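# Slide the menu fully into its holder, upright

## Task

Insert the menu completely into its holder, upright and facing the holder's front side, with no folds or creases, and leave the holder roughly where and how it stood.

## Robot and tools

Robot: two arms, left_arm and right_arm, each ending in a five-finger hand (left_arm a left hand, right_arm a right hand). Bases in the scene frame: left_arm at (-0.047, +0.296, 0) m, right_arm at (+0.030, -0.289, 0) m, each turned very slightly about z. A post stands fixed to the floor behind the arms. Loose objects may now and then get a brief shove from outside.

Scene frame: origin at table-top height, midway between the nominal bases; +x out over the table, +y toward left_arm, +z up. Reported hand positions (metres) and quaternions (wxyz) use this frame; they can be a few centimetres off, more at long reach.

Hand point: a spot 0.05 m in front of the palm and 0.15 m out from the wrist face. Its +z runs along the straight fingers, +y out of the palm, +x across the palm away from the thumb on the right hand (toward the thumb on the left hand). Straight fingertips reach 0.06-0.07 m past the point along +z and sit 0.06 m behind it along -y. A wrist bracket on the little-finger side reaches 0.10 m across the palm and can strike things.

Row layout (both tools): exactly 28 numbers, each in [-1, 1], always covering both arms. Order: left dx, dy, dz, rx, ry, rz; left hand little, ring, middle, index, thumb_bend, thumb_turn, force_limit, speed; then the same 14 for the right arm. The six pose numbers are an offset, not a pose: measured from that arm's Hand target at the start of the action (or move), along that Hand target's own axes. 1.0 equals 0.6 m for dx-dz and 180 degrees for rx-rz; rx, ry, rz form one rotation vector. Six zeros means no new pose request. The orientation sent is clipped to within 40 degrees of the measured one each step.

Hand numbers: fingers and thumb_bend +1 straight/open, -1 curled; thumb_turn +1 beside the palm, -1 opposite the fingers. force_limit scales from about 0 N at -1 to 10 N at +1 (15 N for the two thumb motors); speed rises from near zero at -1 to full at +0.48 and stays full up to +1. There is no 'no change' value: to keep a hand as it is, resend the eight hand numbers of its last executed row (if none yet, its hand_measured six, then hand_force_limit and hand_speed). For a soft grip close at speed -0.94 or lower. With the thumb turned in, the hand grips things 0.035-0.065 m thick; thumb tip against index pad can pinch a light, thin item. Raising force_limit alone does not restart a stopped motor; send a target further closed as well.

execute_actions(actions, cameras): actions is a list of actions; each action is a table of 1 to 15 rows, one per 1/30 s step; a short table holds its last row to step 15. Every row in an action counts from that action's starting Hand target, so repeating an offset in a new action moves further. Camera images return only if actions is empty or cameras names them.

move(target, speed, blend, blocking, cameras): target is one 28-number row or a list of up to 15 rows, all offsets from the same starting Hand targets. The hand points travel in straight lines, finishing together within 10 s; nothing is avoided. speed is path top speed in m/s (0.002 to 4.3, default 0.25; turning limited to twice that in rad/s). blend in m rounds corners of a list; 0 stops at each. blocking=false returns after about 0.5 s while motion continues. Result adds a 'move:' line: done, off_target, moving, held or fault, plus limits (paced = pose clipped, held = steps withheld).

wait(seconds, cameras): lets time pass (0-3600 s) without new commands; a running move keeps going. stop(cameras): brakes a running move. zoom_image(camera, region [x0, y0, x1, y1] pixels, max 504x504) enlarges part of the latest image. show_instructions(): shows the reference pages. finished_scene(scene): ends the scene for good.

Cameras: cam_high, cam_low, cam_left_wrist, cam_right_wrist, all 672x504; wrist cameras are fisheye and move with their arms.

Results: end_effector_position and quat, Hand target (last commanded pose after clipping; next offsets start here), hand_measured, hand_stopped_by (moving, target, force, stalled, fault), hand_load_n (positive when something pushes a finger open; a lost grip shows as load near 0), joint positions, velocities, torques, motor temperatures. Hands often rest 1-3 cm (up to 5 cm) short of or below the commanded pose from friction and weight; that is not a sign of contact. A following execute_actions call, even with zero offsets, asks again; otherwise send the remaining distance.

Avoid: dropping the menu even a little, letting go while it moves, knocking or shoving the holder, fast hits, pressing long against something (arms keep pushing until commanded back past the hand point), and bringing the two hands or arms into contact. Anything off the table means failure. Holding loads or stretched poses heats motors; at 100 °C an arm goes limp for 30-60 s.

Each tool is called by a JSON object that holds its "api" and its "payload", one argument or row to a line.

Reference images:

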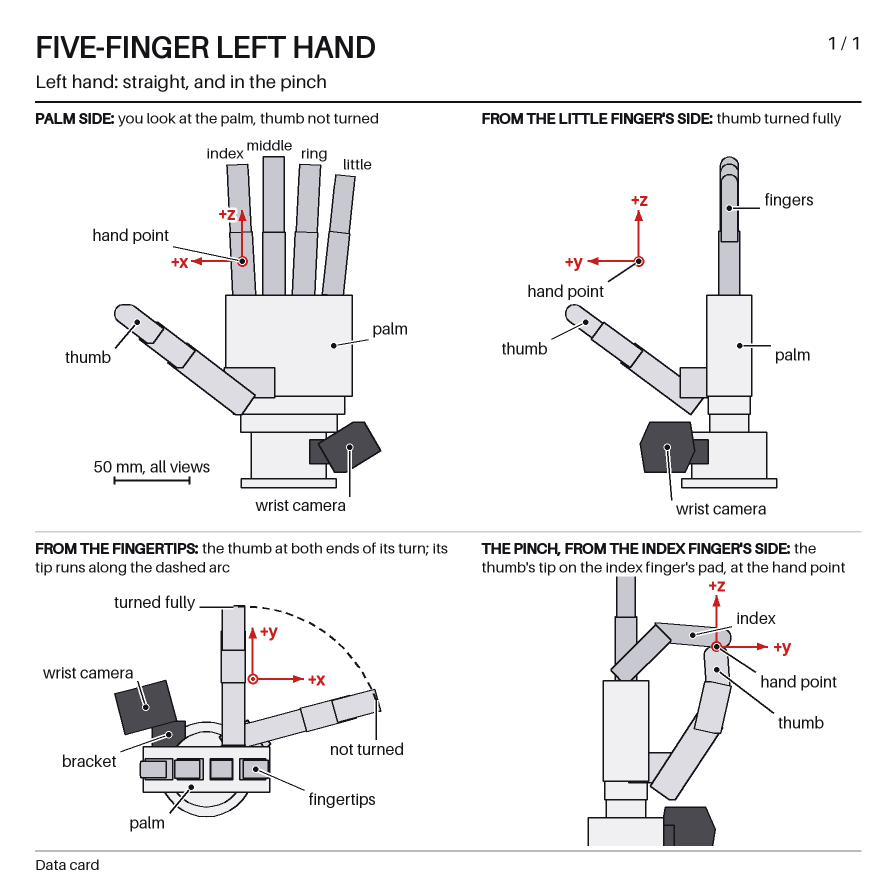

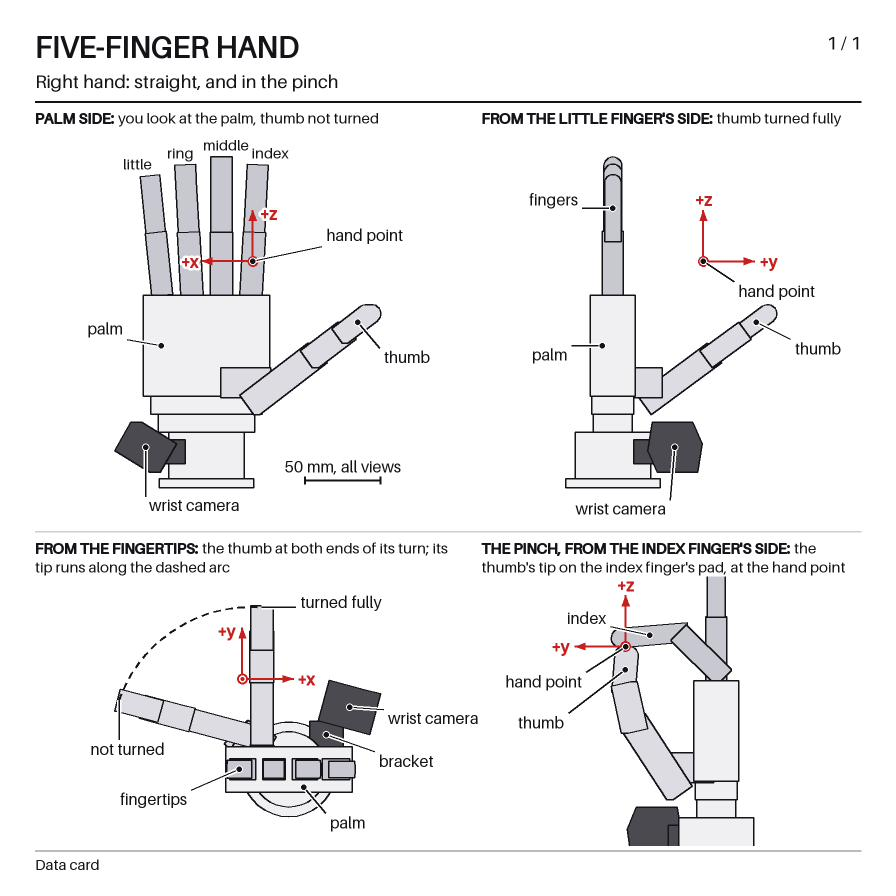

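## Session

{"api": "execute_actions", "payload": {
  "actions": []
}}

Scene clock: 0.00 s.
left_arm: end_effector_position=(+0.2842, +0.0675, +0.3777) hand_measured=(-1.000, -1.000, -0.292, -0.298, +0.266, -0.928) hand_load_n=(+0.0, +0.5, +3.5, +0.0, +1.0, -0.5) hand_stopped_by=(target, target, target, target, target, target) hand_force_limit=0.00 hand_speed=-0.80 end_effector_quat_wxyz=(-0.077, +0.695, +0.095, +0.709) | right_arm: end_effector_position=(+0.5718, -0.2749, +0.4297) hand_measured=(+1.000, +1.000, +1.000, +1.000, +1.000, +1.000) hand_load_n=(+0.0, +0.0, +0.0, +0.0, +0.0, +0.0) hand_stopped_by=(target, target, target, target, target, target) hand_force_limit=0.00 hand_speed=-0.80 end_effector_quat_wxyz=(+0.489, -0.495, +0.508, -0.508)
Joint positions: left_arm=[-1.017 0.83 0.515 0.373 -1.279 -1.542] | right_arm=[0 1.047 1.047 -0.007 0.005 -0.006]
Joint velocities: within noise
Joint torques (N m): no reading
Motor temperatures (°C): left_arm=[33 26 30 26 24 32] | right_arm=[32 29 27 29 25 28]
Heat: left arm: hottest waist 33 °C; right arm: hottest waist 32 °C.
Hand target: left_arm +0.2849, +0.0658, +0.3893; -0.068, +0.691, +0.103, +0.712 | right_arm +0.5740, -0.2737, +0.4449; +0.499, -0.488, +0.501, -0.512

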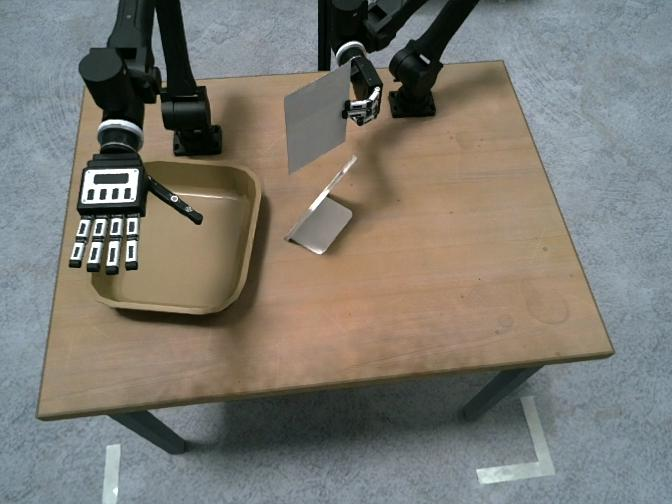

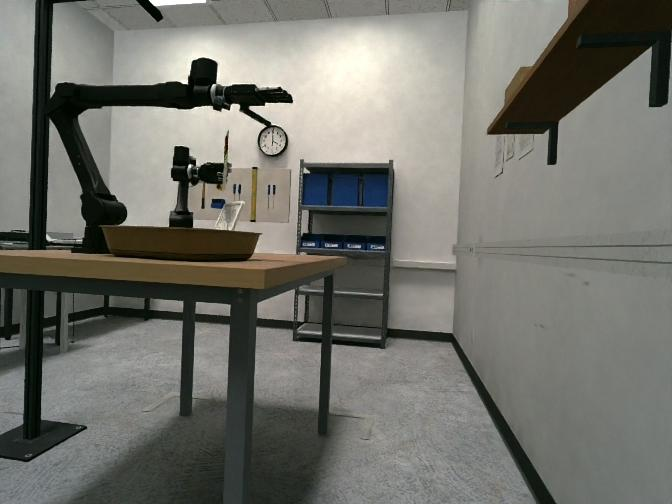

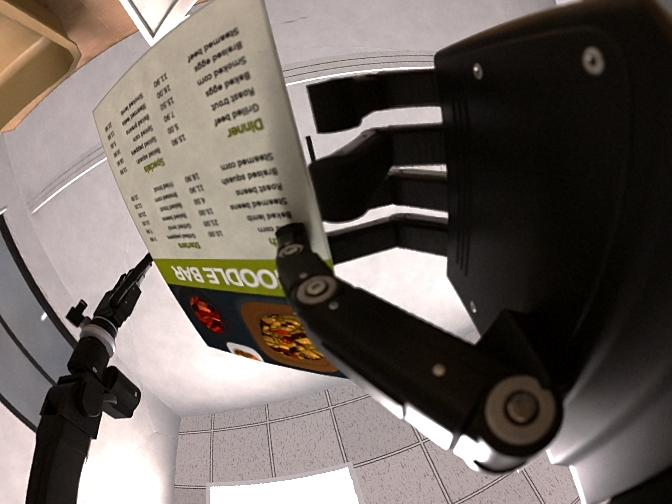

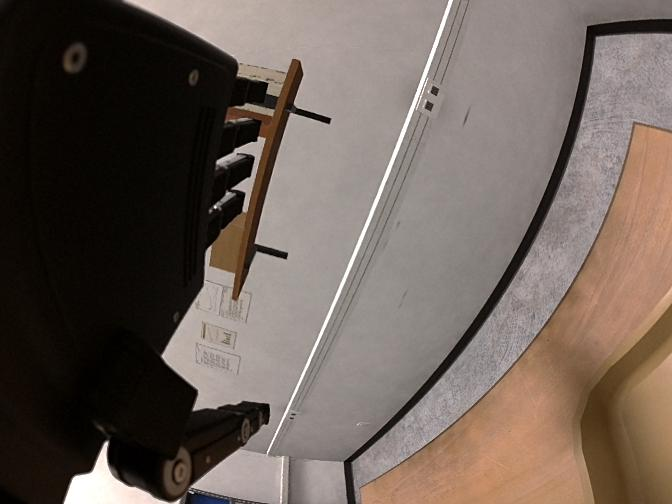

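{"api": "zoom_image", "payload": {
  "camera": "cam_high",
  "region": [230, 50, 430, 270]
}}

{"api": "zoom_image", "payload": {
  "camera": "cam_low",
  "region": [150, 100, 330, 270]
}}

{"api": "zoom_image", "payload": {
  "camera": "cam_left_wrist",
  "region": [80, 0, 460, 400]
}}

Scaled by 2.291 from the camera's image (finer frame: 960x720).

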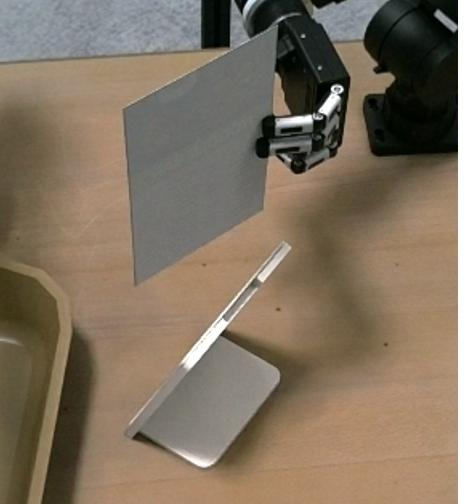

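Scaled by 2.800 from the camera's image (finer frame: 960x720).

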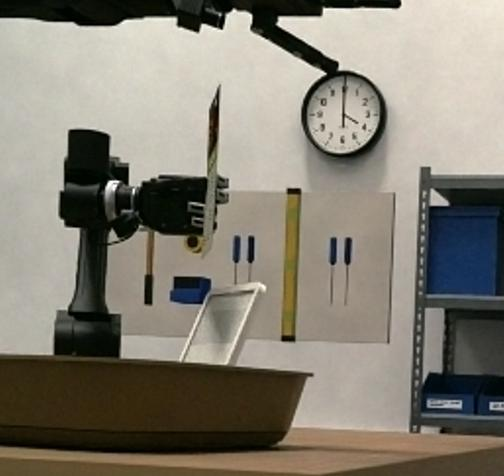

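Scaled by 1.260 from the camera's image (finer frame: 960x720).

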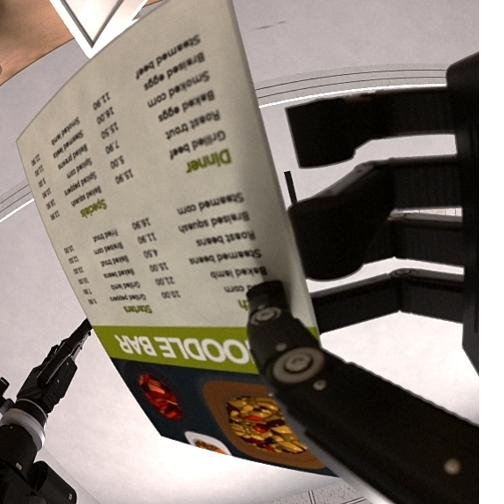

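{"api": "zoom_image", "payload": {
  "camera": "cam_high",
  "region": [270, 140, 370, 265]
}}

{"api": "zoom_image", "payload": {
  "camera": "cam_low",
  "region": [190, 150, 270, 260]
}}

{"api": "zoom_image", "payload": {
  "camera": "cam_left_wrist",
  "region": [60, 0, 300, 150]
}}

Scaled by 4.032 from the camera's image (finer frame: 960x720).

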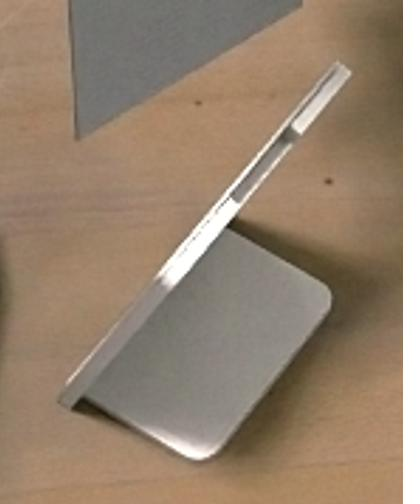

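Scaled by 4.582 from the camera's image (finer frame: 960x720).

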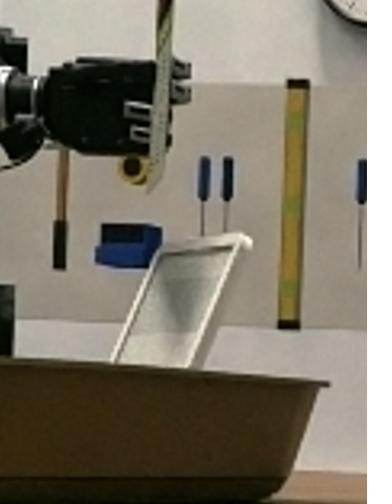

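Scaled by 2.100 from the camera's image (finer frame: 960x720).

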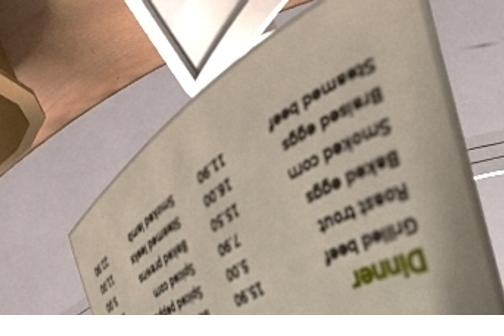

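{"api": "move", "payload": {
  "target": [0,-0.2,0,0,0,0,-1,-1,-0.292,-0.298,0.266,-0.928,0,-0.8, 0,0,0,0,0,0,1,1,1,1,1,1,0,-0.8],
  "speed": 0.12,
  "cameras": ["cam_high","cam_left_wrist"]
}}

Scene clock: 126.57 s.
left_arm: end_effector_position=(+0.2563, +0.1825, +0.3845) hand_measured=(-1.000, -1.000, -0.292, -0.298, +0.266, -0.928) hand_load_n=(+0.0, +0.0, +3.5, +0.0, +1.0, -0.5) hand_stopped_by=(target, target, target, target, target, target) hand_force_limit=0.00 hand_speed=-0.80 end_effector_quat_wxyz=(-0.074, +0.689, +0.102, +0.714) | right_arm: end_effector_position=(+0.5718, -0.2749, +0.4297) hand_measured=(+1.000, +1.000, +1.000, +1.000, +1.000, +1.000) hand_load_n=(-0.5, +0.0, +0.0, +0.0, +0.0, +0.0) hand_stopped_by=(target, target, target, target, target, target) hand_force_limit=0.00 hand_speed=-0.80 end_effector_quat_wxyz=(+0.489, -0.495, +0.508, -0.508)
Joint positions: left_arm=[-0.779 0.355 0.394 0.02 -1.046 -1.562] | right_arm=[0 1.047 1.047 -0.007 0.005 -0.006]
Joint torques (N m): left_arm=[1.2 0.67 11.92 1.01 0.14 -0.13] | right_arm=[-0.5 -5.48 11.58 2.17 -0.01 0.08]
Motor temperatures (°C): left_arm=[32 26 37 26 24 31] | right_arm=[31 29 38 28 25 27]
Heat: left arm: hottest elbow 37 °C; right arm: hottest elbow 38 °C.
Hand target: left_arm +0.2562, +0.1822, +0.3829; -0.068, +0.691, +0.103, +0.712 | right_arm +0.5740, -0.2737, +0.4449; +0.499, -0.488, +0.501, -0.512
Off the commanded pose: left_arm 0.002 m, 1 deg | right_arm 0.015 m, 2 deg.
move: done
cam_left_wrist: T_world_to_cam=[[-0.25667, 0.95425, 0.15338, -0.1681], [-0.48091, -0.26375, 0.83616, -0.15268], [0.83836, 0.14086, 0.5266, -0.32664]] pos_world=[0.15727, 0.16615, 0.32545]

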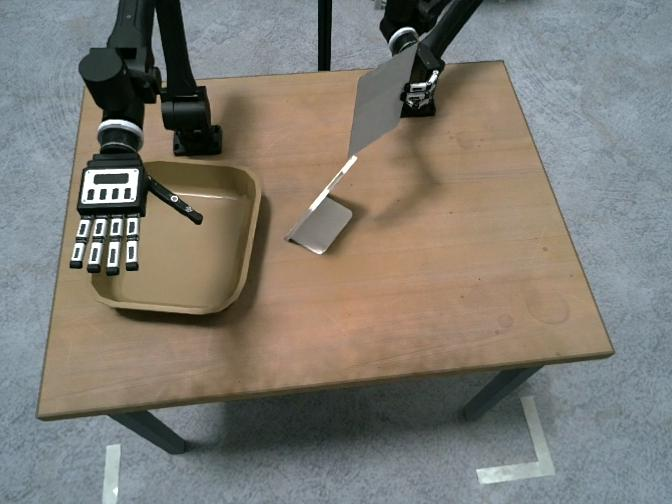

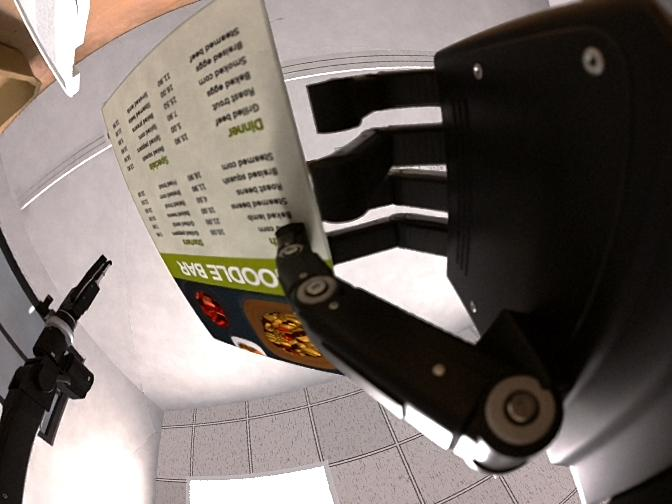

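{"api": "move", "payload": {
  "target": [0,0,0,0,0,0,-1,-1,-0.292,-0.298,0.266,-0.928,0,-0.8, -0.388,0.162,-0.50,-0.11,-0.258,-0.048,1,1,1,1,1,1,0,-0.8],
  "speed": 0.2,
  "cameras": ["cam_high","cam_right_wrist","cam_low"]
}}

Scene clock: 134.13 s.
left_arm: end_effector_position=(+0.2563, +0.1825, +0.3845) hand_measured=(-1.000, -1.000, -0.292, -0.298, +0.266, -0.928) hand_load_n=(+0.0, +0.0, +3.0, +0.0, +1.0, -0.5) hand_stopped_by=(target, target, target, target, target, target) hand_force_limit=0.00 hand_speed=-0.80 end_effector_quat_wxyz=(-0.074, +0.689, +0.102, +0.714) | right_arm: end_effector_position=(+0.2860, -0.0318, +0.3482) hand_measured=(+1.000, +1.000, +1.000, +1.000, +1.000, +1.000) hand_load_n=(+0.0, +0.0, +0.0, +0.0, +0.0, +0.0) hand_stopped_by=(target, target, target, target, target, target) hand_force_limit=0.00 hand_speed=-0.80 end_effector_quat_wxyz=(-0.530, +0.759, -0.297, +0.232)
Joint positions: left_arm=[-0.779 0.355 0.394 0.02 -1.046 -1.562] | right_arm=[0.678 0.643 0.863 -0.559 -0.127 -0.084]
Joint torques (N m): left_arm=[1.2 0.67 11.92 1.01 0.14 -0.13] | right_arm=[-0.38 -0.56 8.72 1.36 0.1 0.23]
Heat: left arm: hottest elbow 38 °C; right arm: hottest elbow 37 °C.
Hand target: left_arm +0.2562, +0.1822, +0.3829; -0.068, +0.691, +0.103, +0.712 | right_arm +0.2825, -0.0329, +0.3410; -0.527, +0.761, -0.306, +0.223
Off the commanded pose: left_arm 0.002 m, 1 deg | right_arm 0.008 m, 2 deg.
move: done
cam_right_wrist: T_world_to_cam=[[0.02213, -0.47121, -0.88174, 0.28113], [-0.96949, 0.20527, -0.13403, 0.33514], [0.24415, 0.8578, -0.45229, 0.22899]] pos_world=[0.26278, -0.13275, 0.39637]
Images, in order (width x height): cam_high 672x504, cam_low 672x504, cam_right_wrist 672x504.

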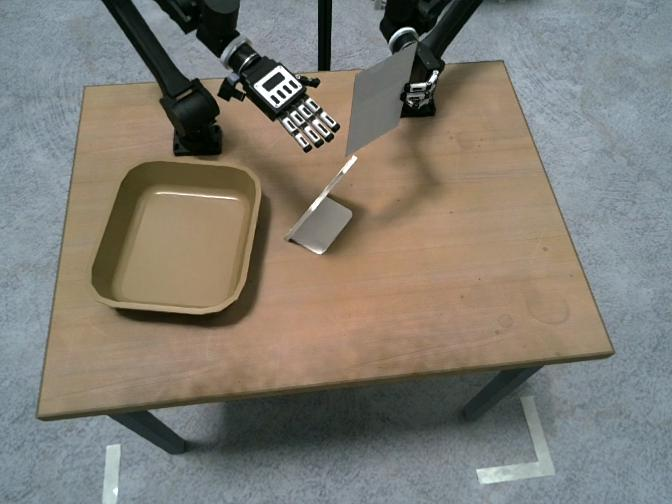

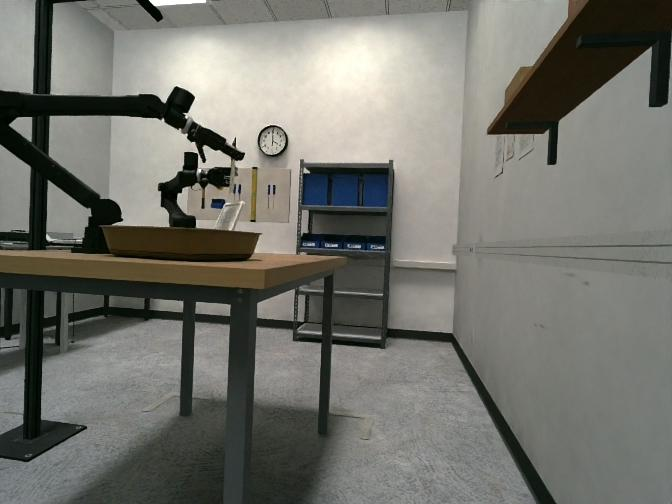

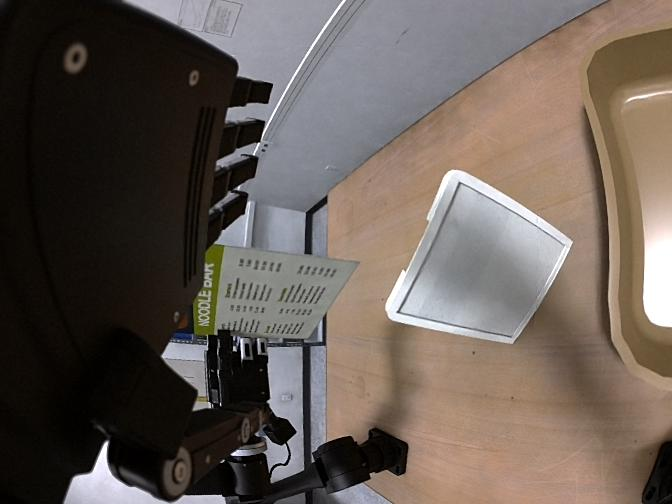

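{"api": "zoom_image", "payload": {
  "camera": "cam_right_wrist",
  "region": [370, 150, 590, 370]
}}

{"api": "zoom_image", "payload": {
  "camera": "cam_high",
  "region": [270, 40, 450, 260]
}}

Scaled by 2.291 from the camera's image (finer frame: 960x720).

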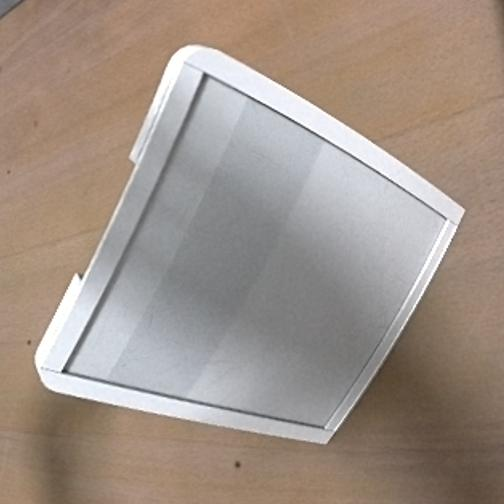

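Scaled by 2.291 from the camera's image (finer frame: 960x720).

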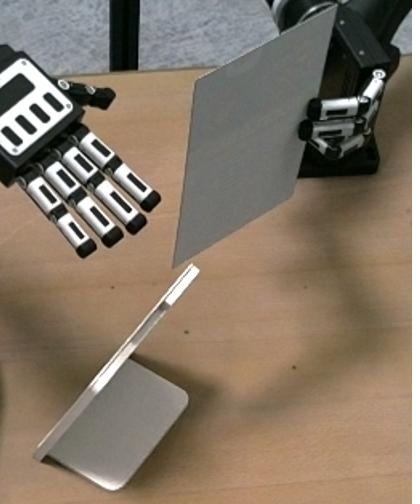

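{"api": "move", "payload": {
  "target": [0,0,0,0,0,0,-1,-1,-0.292,-0.298,0.266,-0.928,0,-0.8, 0.267,0,-0.067,0,0,0,1,1,1,1,1,1,0,-0.8],
  "speed": 0.2,
  "cameras": ["cam_right_wrist"]
}}

Scene clock: 214.07 s.
left_arm: end_effector_position=(+0.2563, +0.1825, +0.3845) hand_measured=(-1.000, -1.000, -0.292, -0.298, +0.266, -0.928) hand_load_n=(+0.0, +0.0, +3.5, +0.0, +1.0, +0.0) hand_stopped_by=(target, target, target, target, target, target) hand_force_limit=0.00 hand_speed=-0.80 end_effector_quat_wxyz=(-0.074, +0.689, +0.102, +0.714) | right_arm: end_effector_position=(+0.3660, -0.1737, +0.3315) hand_measured=(+1.000, +1.000, +1.000, +1.000, +1.000, +1.000) hand_load_n=(+0.0, +0.0, +0.0, +0.0, +0.0, +0.0) hand_stopped_by=(target, target, target, target, target, target) hand_force_limit=0.00 hand_speed=-0.80 end_effector_quat_wxyz=(-0.519, +0.762, -0.326, +0.209)
Joint positions: left_arm=[-0.779 0.355 0.394 0.02 -1.046 -1.562] | right_arm=[-0.046 0.798 0.928 -0.682 -0.777 -0.386]
Joint torques (N m): left_arm=[1.2 0.67 11.9 0.99 0.15 -0.13] | right_arm=[-0.44 -1.44 13.79 1.06 -0.52 -0.09]
Motor temperatures (°C): left_arm=[31 26 39 26 24 30] | right_arm=[31 29 33 27 25 27]
Heat: left arm: hottest elbow 39 °C; right arm: hottest elbow 33 °C.
Hand target: left_arm +0.2562, +0.1822, +0.3829; -0.068, +0.691, +0.103, +0.712 | right_arm +0.3701, -0.1721, +0.3577; -0.527, +0.760, -0.306, +0.223
Off the commanded pose: left_arm 0.002 m, 1 deg | right_arm 0.026 m, 3 deg.
move: off_target (right_arm)
cam_right_wrist: T_world_to_cam=[[-0.05335, -0.46447, -0.88398, 0.22737], [-0.97167, 0.22827, -0.0613, 0.4203], [0.23026, 0.85567, -0.46348, 0.33198]] pos_world=[0.34408, -0.27441, 0.38062]

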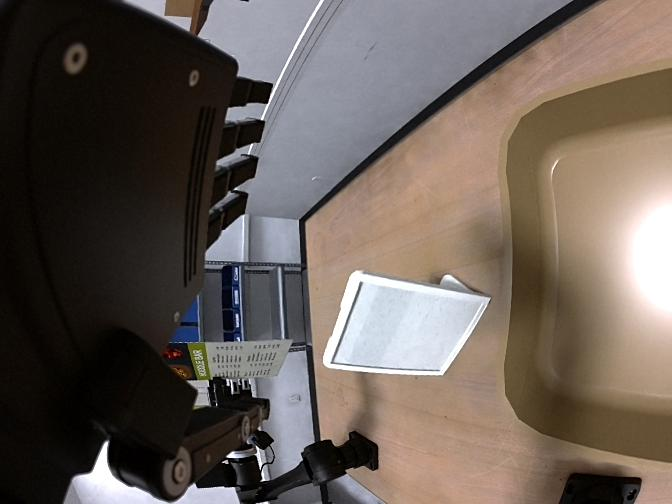

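{"api": "move", "payload": {
  "target": [0.004,0.112,0.0905,0.1158,-0.1007,-0.0474,-1,-1,-0.292,-0.298,0.266,-0.928,0,-0.8, 0,0,0,0,0,0,1,1,1,1,1,1,0,-0.8],
  "speed": 0.1,
  "cameras": ["cam_high","cam_low","cam_left_wrist","cam_right_wrist"]
}}

Scene clock: 221.53 s.
left_arm: end_effector_position=(+0.3186, +0.1299, +0.3625) hand_measured=(-1.000, -1.000, -0.292, -0.298, +0.266, -0.928) hand_load_n=(+0.0, +0.0, +3.5, +0.0, +1.0, +0.0) hand_stopped_by=(target, target, target, target, target, target) hand_force_limit=0.00 hand_speed=-0.80 end_effector_quat_wxyz=(-0.128, +0.737, +0.169, +0.642) | right_arm: end_effector_position=(+0.3660, -0.1737, +0.3315) hand_measured=(+1.000, +1.000, +1.000, +1.000, +1.000, +1.000) hand_load_n=(+0.0, +0.0, +0.0, +0.0, +0.0, +0.0) hand_stopped_by=(target, target, target, target, target, target) hand_force_limit=0.00 hand_speed=-0.80 end_effector_quat_wxyz=(-0.519, +0.762, -0.326, +0.209)
Joint positions: left_arm=[-0.853 0.807 0.652 -0.328 -1.259 -2.062] | right_arm=[-0.046 0.798 0.928 -0.682 -0.777 -0.386]
Joint torques (N m): left_arm=[1.61 -2.78 15.35 2.55 -0.69 -0.12] | right_arm=[-0.67 -1.49 13.87 1.05 -0.54 -0.09]
Heat: left arm: hottest elbow 39 °C; right arm: hottest elbow 35 °C.
Hand target: left_arm +0.3249, +0.1301, +0.3901; -0.122, +0.761, +0.289, +0.568 | right_arm +0.3701, -0.1721, +0.3577; -0.527, +0.760, -0.306, +0.223
Off the commanded pose: left_arm 0.028 m, 16 deg | right_arm 0.027 m, 3 deg.
joint sent to its limit (left arm) — joint 6 (wrist roll), lower limit. The joint targets are off in orientation, not in position.
move: off_target (left_arm)
cam_left_wrist: T_world_to_cam=[[-0.38867, 0.90617, 0.16673, -0.05511], [-0.28602, -0.29068, 0.91307, -0.20467], [0.87586, 0.30719, 0.37216, -0.33735]] pos_world=[0.21551, 0.09408, 0.32162]
cam_right_wrist: T_world_to_cam=[[-0.05335, -0.46447, -0.88398, 0.22737], [-0.97167, 0.22827, -0.0613, 0.4203], [0.23026, 0.85567, -0.46348, 0.33198]] pos_world=[0.34408, -0.27441, 0.38062]

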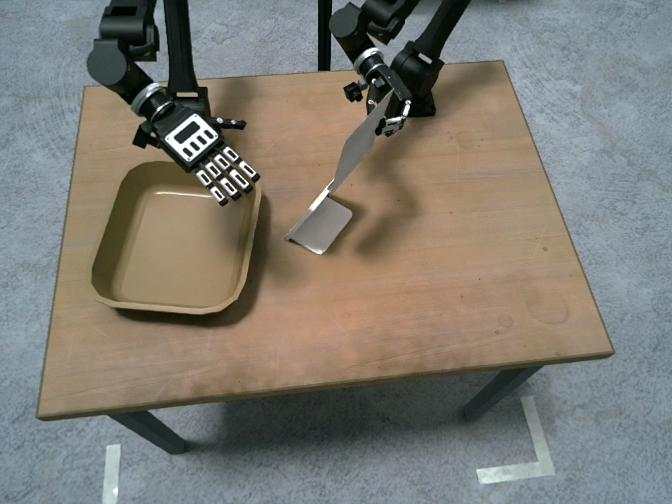

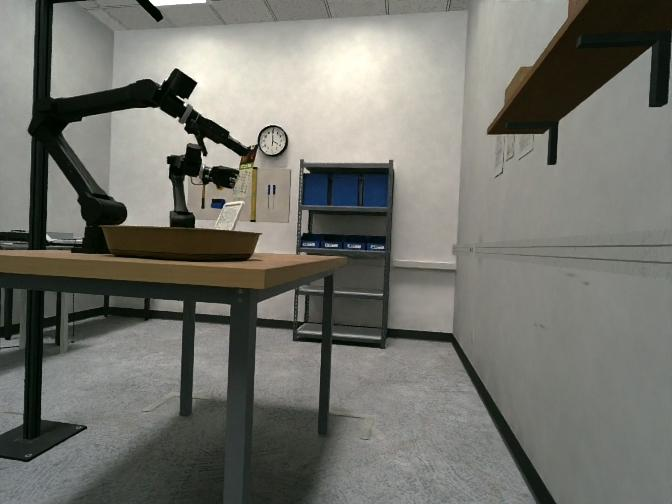

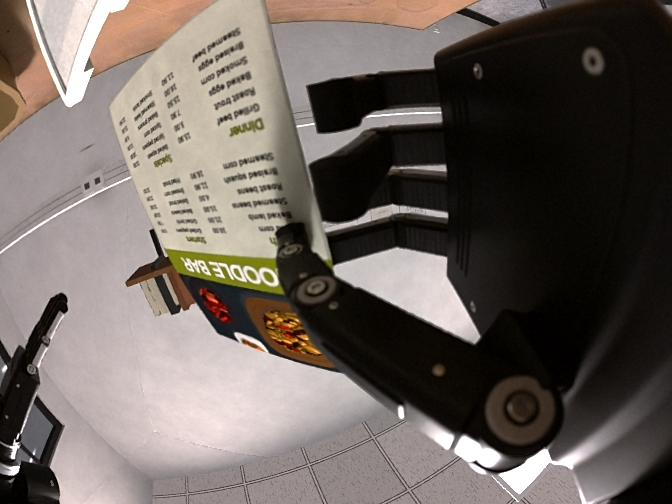

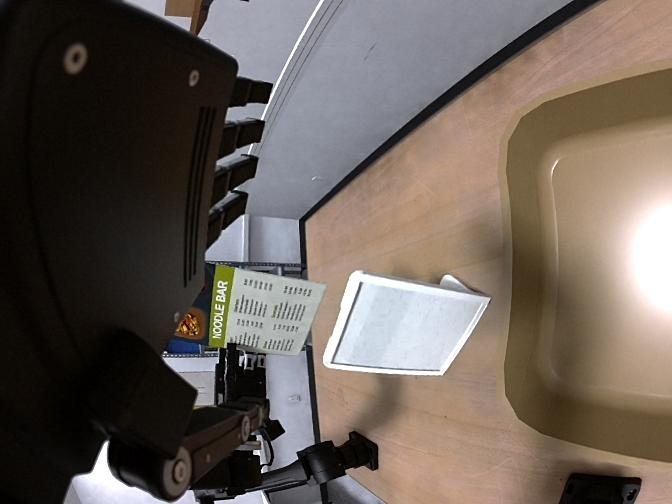

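{"api": "move", "payload": {
  "target": [0.013,0.008,-0.061,-0.1158,0.1007,0.0474,-1,-1,-0.292,-0.298,0.266,-0.928,0,-0.8, 0,0,0,0,0,0,1,1,1,1,1,1,0,-0.8],
  "speed": 0.1,
  "cameras": ["cam_high","cam_low","cam_right_wrist"]
}}

Scene clock: 267.90 s.
left_arm: end_effector_position=(+0.3037, +0.1097, +0.4029) hand_measured=(-1.000, -1.000, -0.292, -0.298, +0.266, -0.928) hand_load_n=(+0.0, +0.0, +3.5, +0.0, +1.0, +0.0) hand_stopped_by=(target, target, target, target, target, target) hand_force_limit=0.00 hand_speed=-0.80 end_effector_quat_wxyz=(-0.078, +0.697, +0.097, +0.706) | right_arm: end_effector_position=(+0.3660, -0.1737, +0.3315) hand_measured=(+1.000, +1.000, +1.000, +1.000, +1.000, +1.000) hand_load_n=(+0.0, +0.0, +0.0, +0.0, +0.0, +0.0) hand_stopped_by=(target, target, target, target, target, target) hand_force_limit=0.00 hand_speed=-0.80 end_effector_quat_wxyz=(-0.519, +0.762, -0.326, +0.209)
Joint positions: left_arm=[-0.853 0.713 0.549 0.183 -1.119 -1.582] | right_arm=[-0.046 0.798 0.928 -0.682 -0.777 -0.386]
Joint torques (N m): left_arm=[0.38 -3.19 11.54 2.78 0.12 0.17] | right_arm=[-0.62 -1.14 13.82 1.07 -0.53 -0.09]
Motor temperatures (°C): left_arm=[31 26 43 26 25 30] | right_arm=[31 28 39 27 25 27]
Heat: left arm: hottest elbow 43 °C; right arm: hottest elbow 39 °C.
Hand target: left_arm +0.3000, +0.1098, +0.4101; -0.068, +0.691, +0.103, +0.713 | right_arm +0.3701, -0.1721, +0.3577; -0.527, +0.760, -0.306, +0.223
Off the commanded pose: left_arm 0.008 m, 2 deg | right_arm 0.027 m, 3 deg.
move: done
cam_right_wrist: T_world_to_cam=[[-0.05335, -0.46447, -0.88398, 0.22737], [-0.97167, 0.22827, -0.0613, 0.4203], [0.23026, 0.85567, -0.46348, 0.33198]] pos_world=[0.34408, -0.27441, 0.38062]

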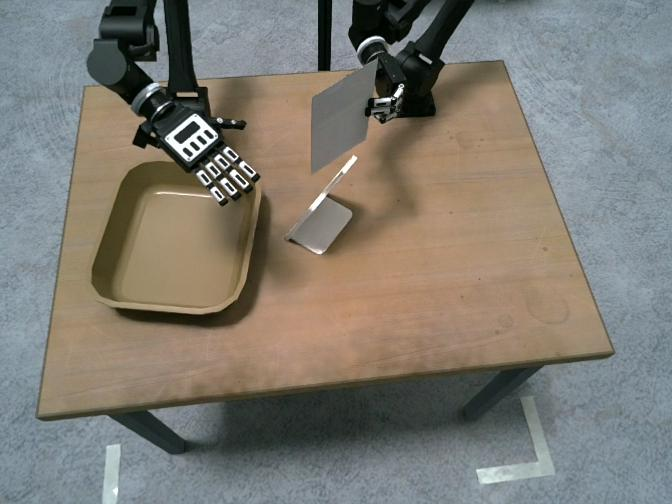

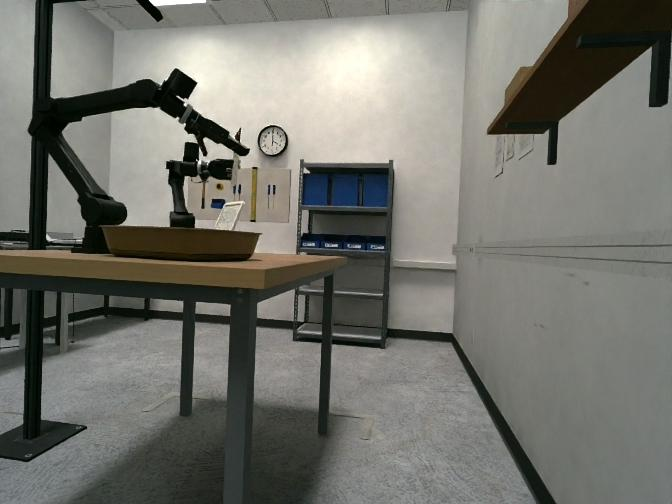

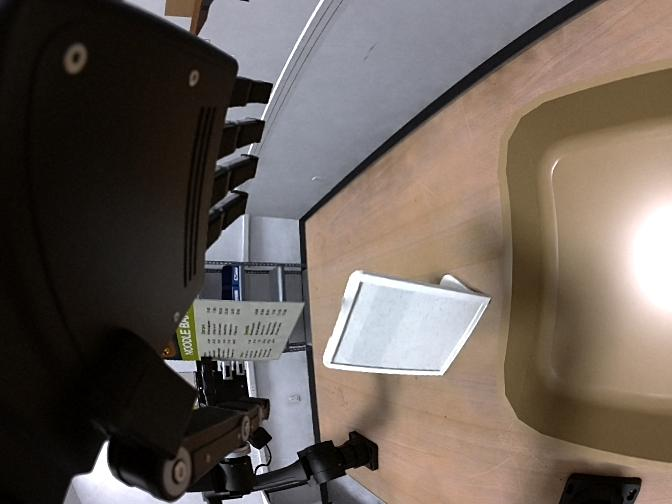

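{"api": "zoom_image", "payload": {
  "camera": "cam_high",
  "region": [290, 40, 420, 190]
}}

{"api": "zoom_image", "payload": {
  "camera": "cam_low",
  "region": [190, 110, 270, 240]
}}

{"api": "zoom_image", "payload": {
  "camera": "cam_right_wrist",
  "region": [150, 240, 350, 440]
}}

Scaled by 3.360 from the camera's image (finer frame: 960x720).

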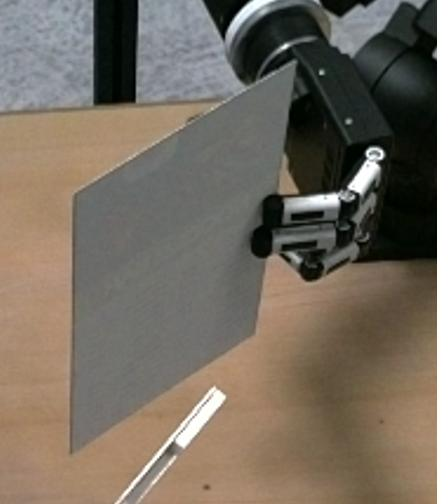

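Scaled by 3.877 from the camera's image (finer frame: 960x720).

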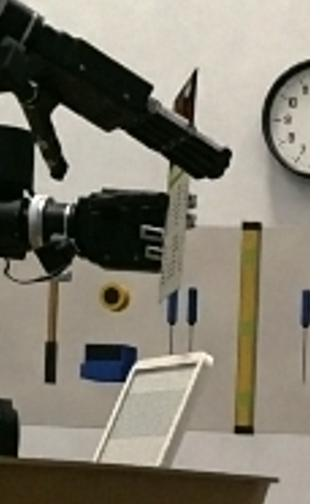

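Scaled by 2.520 from the camera's image (finer frame: 960x720).

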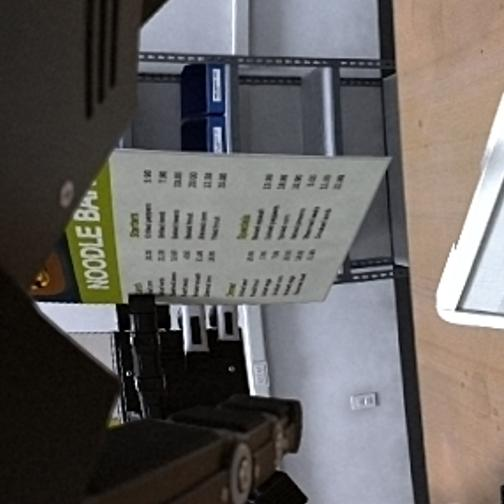

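{"api": "move", "payload": {
  "target": [
    [0,0,0,0,0,0,-1,-1,-0.292,-0.298,0.266,-0.928,0,-0.8, 0.0275,-0.2263,-0.0582,0.1108,0.0633,0.0166,1,1,1,1,1,-0.928,0,-0.4],
    [0,0,0,0,0,0,-1,-1,-0.292,-0.298,0.266,-0.928,0,-0.8, -0.1448,-0.2498,0.0363,0.1108,0.0633,0.0166,1,1,1,1,1,-0.928,0,-0.4]
  ],
  "speed": 0.15,
  "blend": 0.02,
  "cameras": ["cam_high","cam_low","cam_right_wrist"]
}}

Scene clock: 322.00 s.
left_arm: end_effector_position=(+0.3037, +0.1097, +0.4029) hand_measured=(-1.000, -1.000, -0.292, -0.298, +0.266, -0.928) hand_load_n=(+0.0, +0.0, +3.5, +0.0, +1.0, +0.0) hand_stopped_by=(target, target, target, target, target, target) hand_force_limit=0.00 hand_speed=-0.80 end_effector_quat_wxyz=(-0.078, +0.697, +0.097, +0.706) | right_arm: end_effector_position=(+0.3523, -0.0587, +0.4666) hand_measured=(+1.000, +1.000, +1.000, +1.000, +1.000, -0.928) hand_load_n=(+0.0, +0.0, +0.0, +0.0, +0.0, +0.0) hand_stopped_by=(target, target, target, target, target, target) hand_force_limit=0.00 hand_speed=-0.40 end_effector_quat_wxyz=(+0.609, -0.641, +0.337, -0.322)
Joint positions: left_arm=[-0.853 0.713 0.549 0.183 -1.119 -1.582] | right_arm=[0.52 0.679 0.997 -0.369 -0.107 -0.007]
Joint torques (N m): left_arm=[0.38 -3.25 11.55 2.8 0.12 0.18] | right_arm=[-0.73 0.15 11.97 2.8 0.15 0.2]
Heat: left arm: hottest elbow 39 °C; right arm: hottest elbow 41 °C.
Hand target: left_arm +0.3000, +0.1098, +0.4101; -0.068, +0.691, +0.103, +0.713 | right_arm +0.3571, -0.0582, +0.4895; +0.624, -0.624, +0.333, -0.333
Off the commanded pose: left_arm 0.008 m, 2 deg | right_arm 0.023 m, 3 deg.
move: off_target (right_arm)
cam_right_wrist: T_world_to_cam=[[0.13009, -0.29061, -0.94796, 0.37481], [-0.87063, 0.424, -0.24946, 0.45264], [0.47443, 0.85777, -0.19785, 0.08943]] pos_world=[0.3029, -0.15971, 0.48591]

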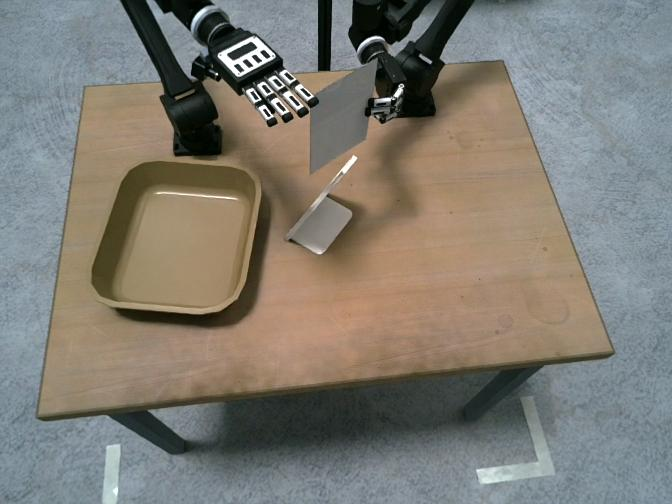

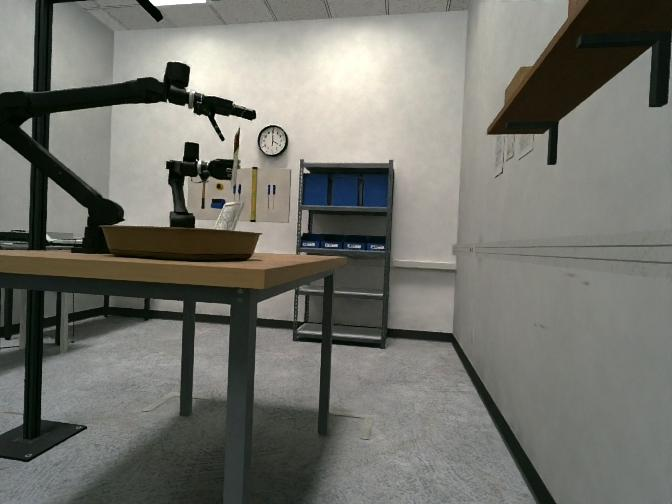

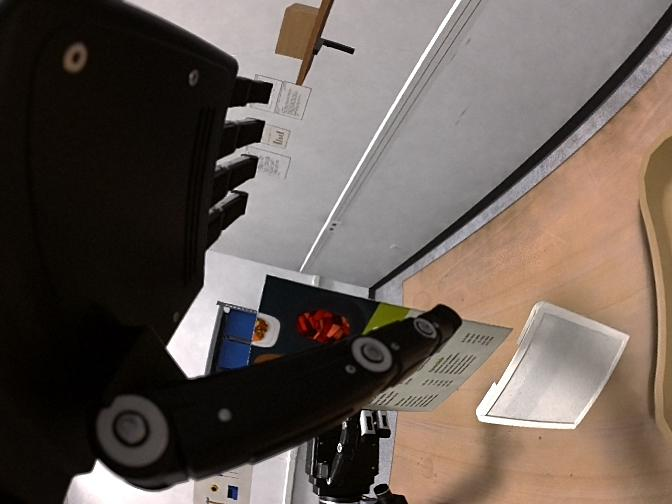

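{"api": "zoom_image", "payload": {
  "camera": "cam_high",
  "region": [220, 30, 400, 190]
}}

{"api": "zoom_image", "payload": {
  "camera": "cam_low",
  "region": [180, 80, 270, 200]
}}

{"api": "zoom_image", "payload": {
  "camera": "cam_right_wrist",
  "region": [220, 180, 520, 480]
}}

Scaled by 2.800 from the camera's image (finer frame: 960x720).

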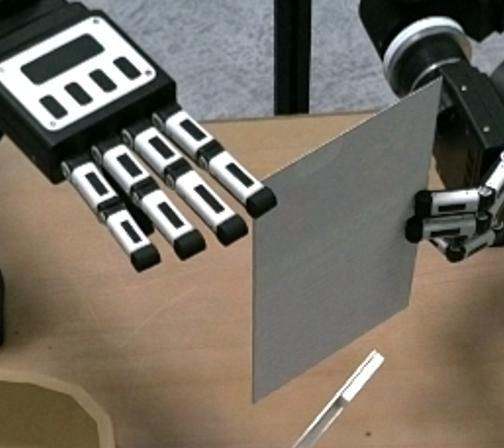

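Scaled by 4.200 from the camera's image (finer frame: 960x720).

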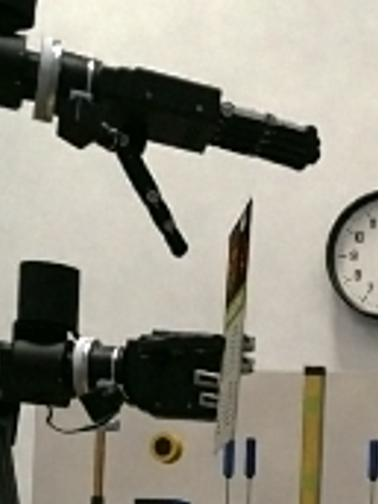

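Scaled by 1.680 from the camera's image (finer frame: 960x720).

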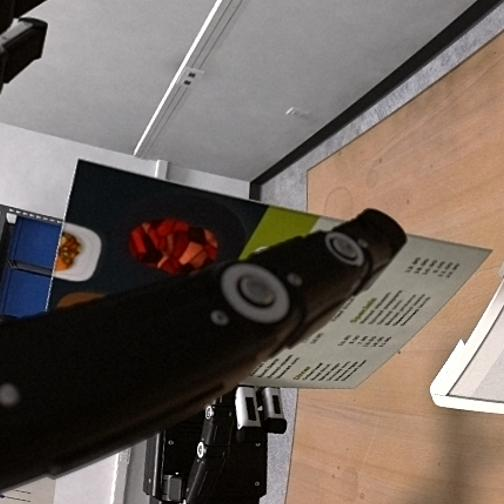

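{"api": "move", "payload": {
  "target": [0,0,0,0,0,0,-1,-1,-0.292,-0.298,0.266,-0.928,0,-0.8, -0.13,-0.035,0.02,0,0,0,1,1,1,1,1,-0.928,0,-0.4],
  "speed": 0.1,
  "cameras": ["cam_high","cam_low","cam_right_wrist","cam_left_wrist"]
}}

Scene clock: 353.93 s.
left_arm: end_effector_position=(+0.3037, +0.1097, +0.4029) hand_measured=(-1.000, -1.000, -0.292, -0.298, +0.266, -0.928) hand_load_n=(+0.0, +0.0, +3.5, +0.0, +1.0, -0.5) hand_stopped_by=(target, target, target, target, target, target) hand_force_limit=0.00 hand_speed=-0.80 end_effector_quat_wxyz=(-0.078, +0.697, +0.097, +0.706) | right_arm: end_effector_position=(+0.3220, +0.0123, +0.4750) hand_measured=(+1.000, +1.000, +1.000, +1.000, +1.000, -0.928) hand_load_n=(+0.0, +0.0, -0.5, +0.0, +0.0, +0.0) hand_stopped_by=(target, target, target, target, target, target) hand_force_limit=0.00 hand_speed=-0.40 end_effector_quat_wxyz=(+0.602, -0.647, +0.333, -0.328)
Joint positions: left_arm=[-0.853 0.713 0.549 0.183 -1.119 -1.582] | right_arm=[0.873 0.746 1.052 -0.369 0.249 -0.007]
Joint torques (N m): left_arm=[0.38 -3.25 11.54 2.78 0.11 0.18] | right_arm=[-0.44 -0.56 13.85 2.33 0.2 0.2]
Motor temperatures (°C): left_arm=[31 26 38 27 24 30] | right_arm=[30 28 40 27 24 27]
Heat: left arm: hottest elbow 38 °C; right arm: hottest elbow 40 °C.
Hand target: left_arm +0.3000, +0.1098, +0.4101; -0.068, +0.691, +0.103, +0.713 | right_arm +0.3238, +0.0133, +0.5103; +0.623, -0.624, +0.333, -0.333
Off the commanded pose: left_arm 0.008 m, 2 deg | right_arm 0.036 m, 4 deg.
move: off_target (right_arm)
cam_left_wrist: T_world_to_cam=[[-0.25123, 0.95323, 0.16806, -0.09676], [-0.46066, -0.27045, 0.84537, -0.17357], [0.85128, 0.13497, 0.50706, -0.36118]] pos_world=[0.2032, 0.09404, 0.34614]
cam_right_wrist: T_world_to_cam=[[0.13242, -0.31266, -0.94059, 0.40339], [-0.86876, 0.42025, -0.262, 0.40374], [0.4772, 0.85184, -0.21598, 0.05244]] pos_world=[0.27231, -0.08822, 0.49653]

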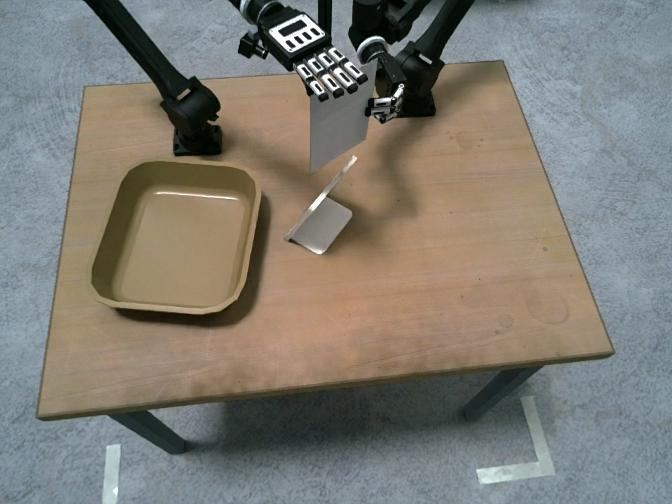

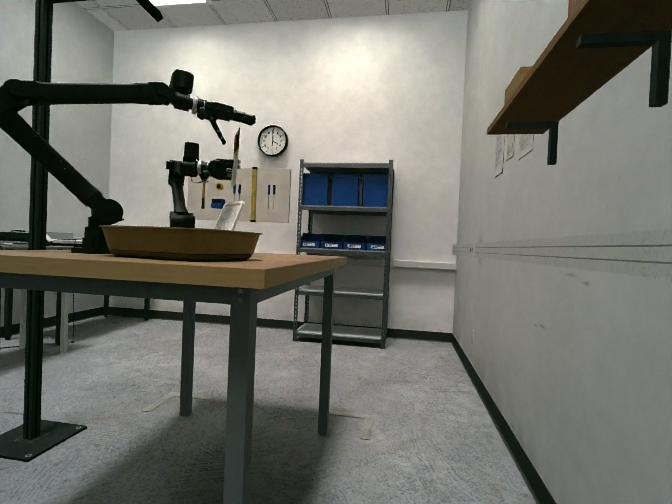

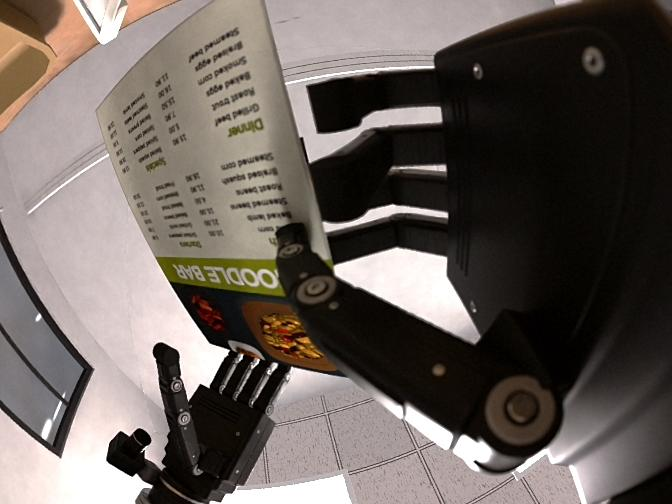

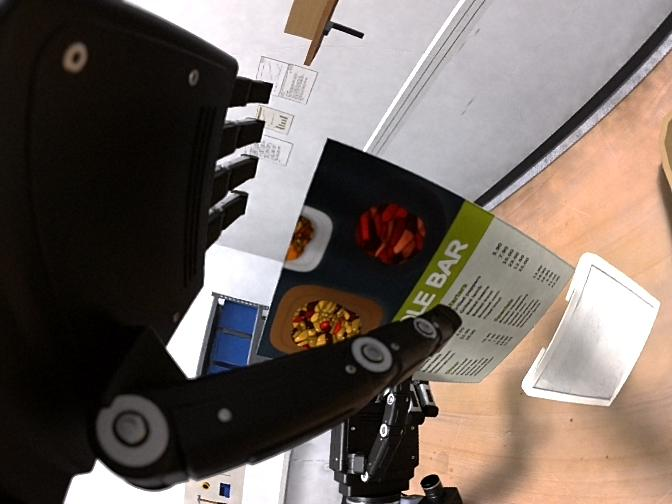

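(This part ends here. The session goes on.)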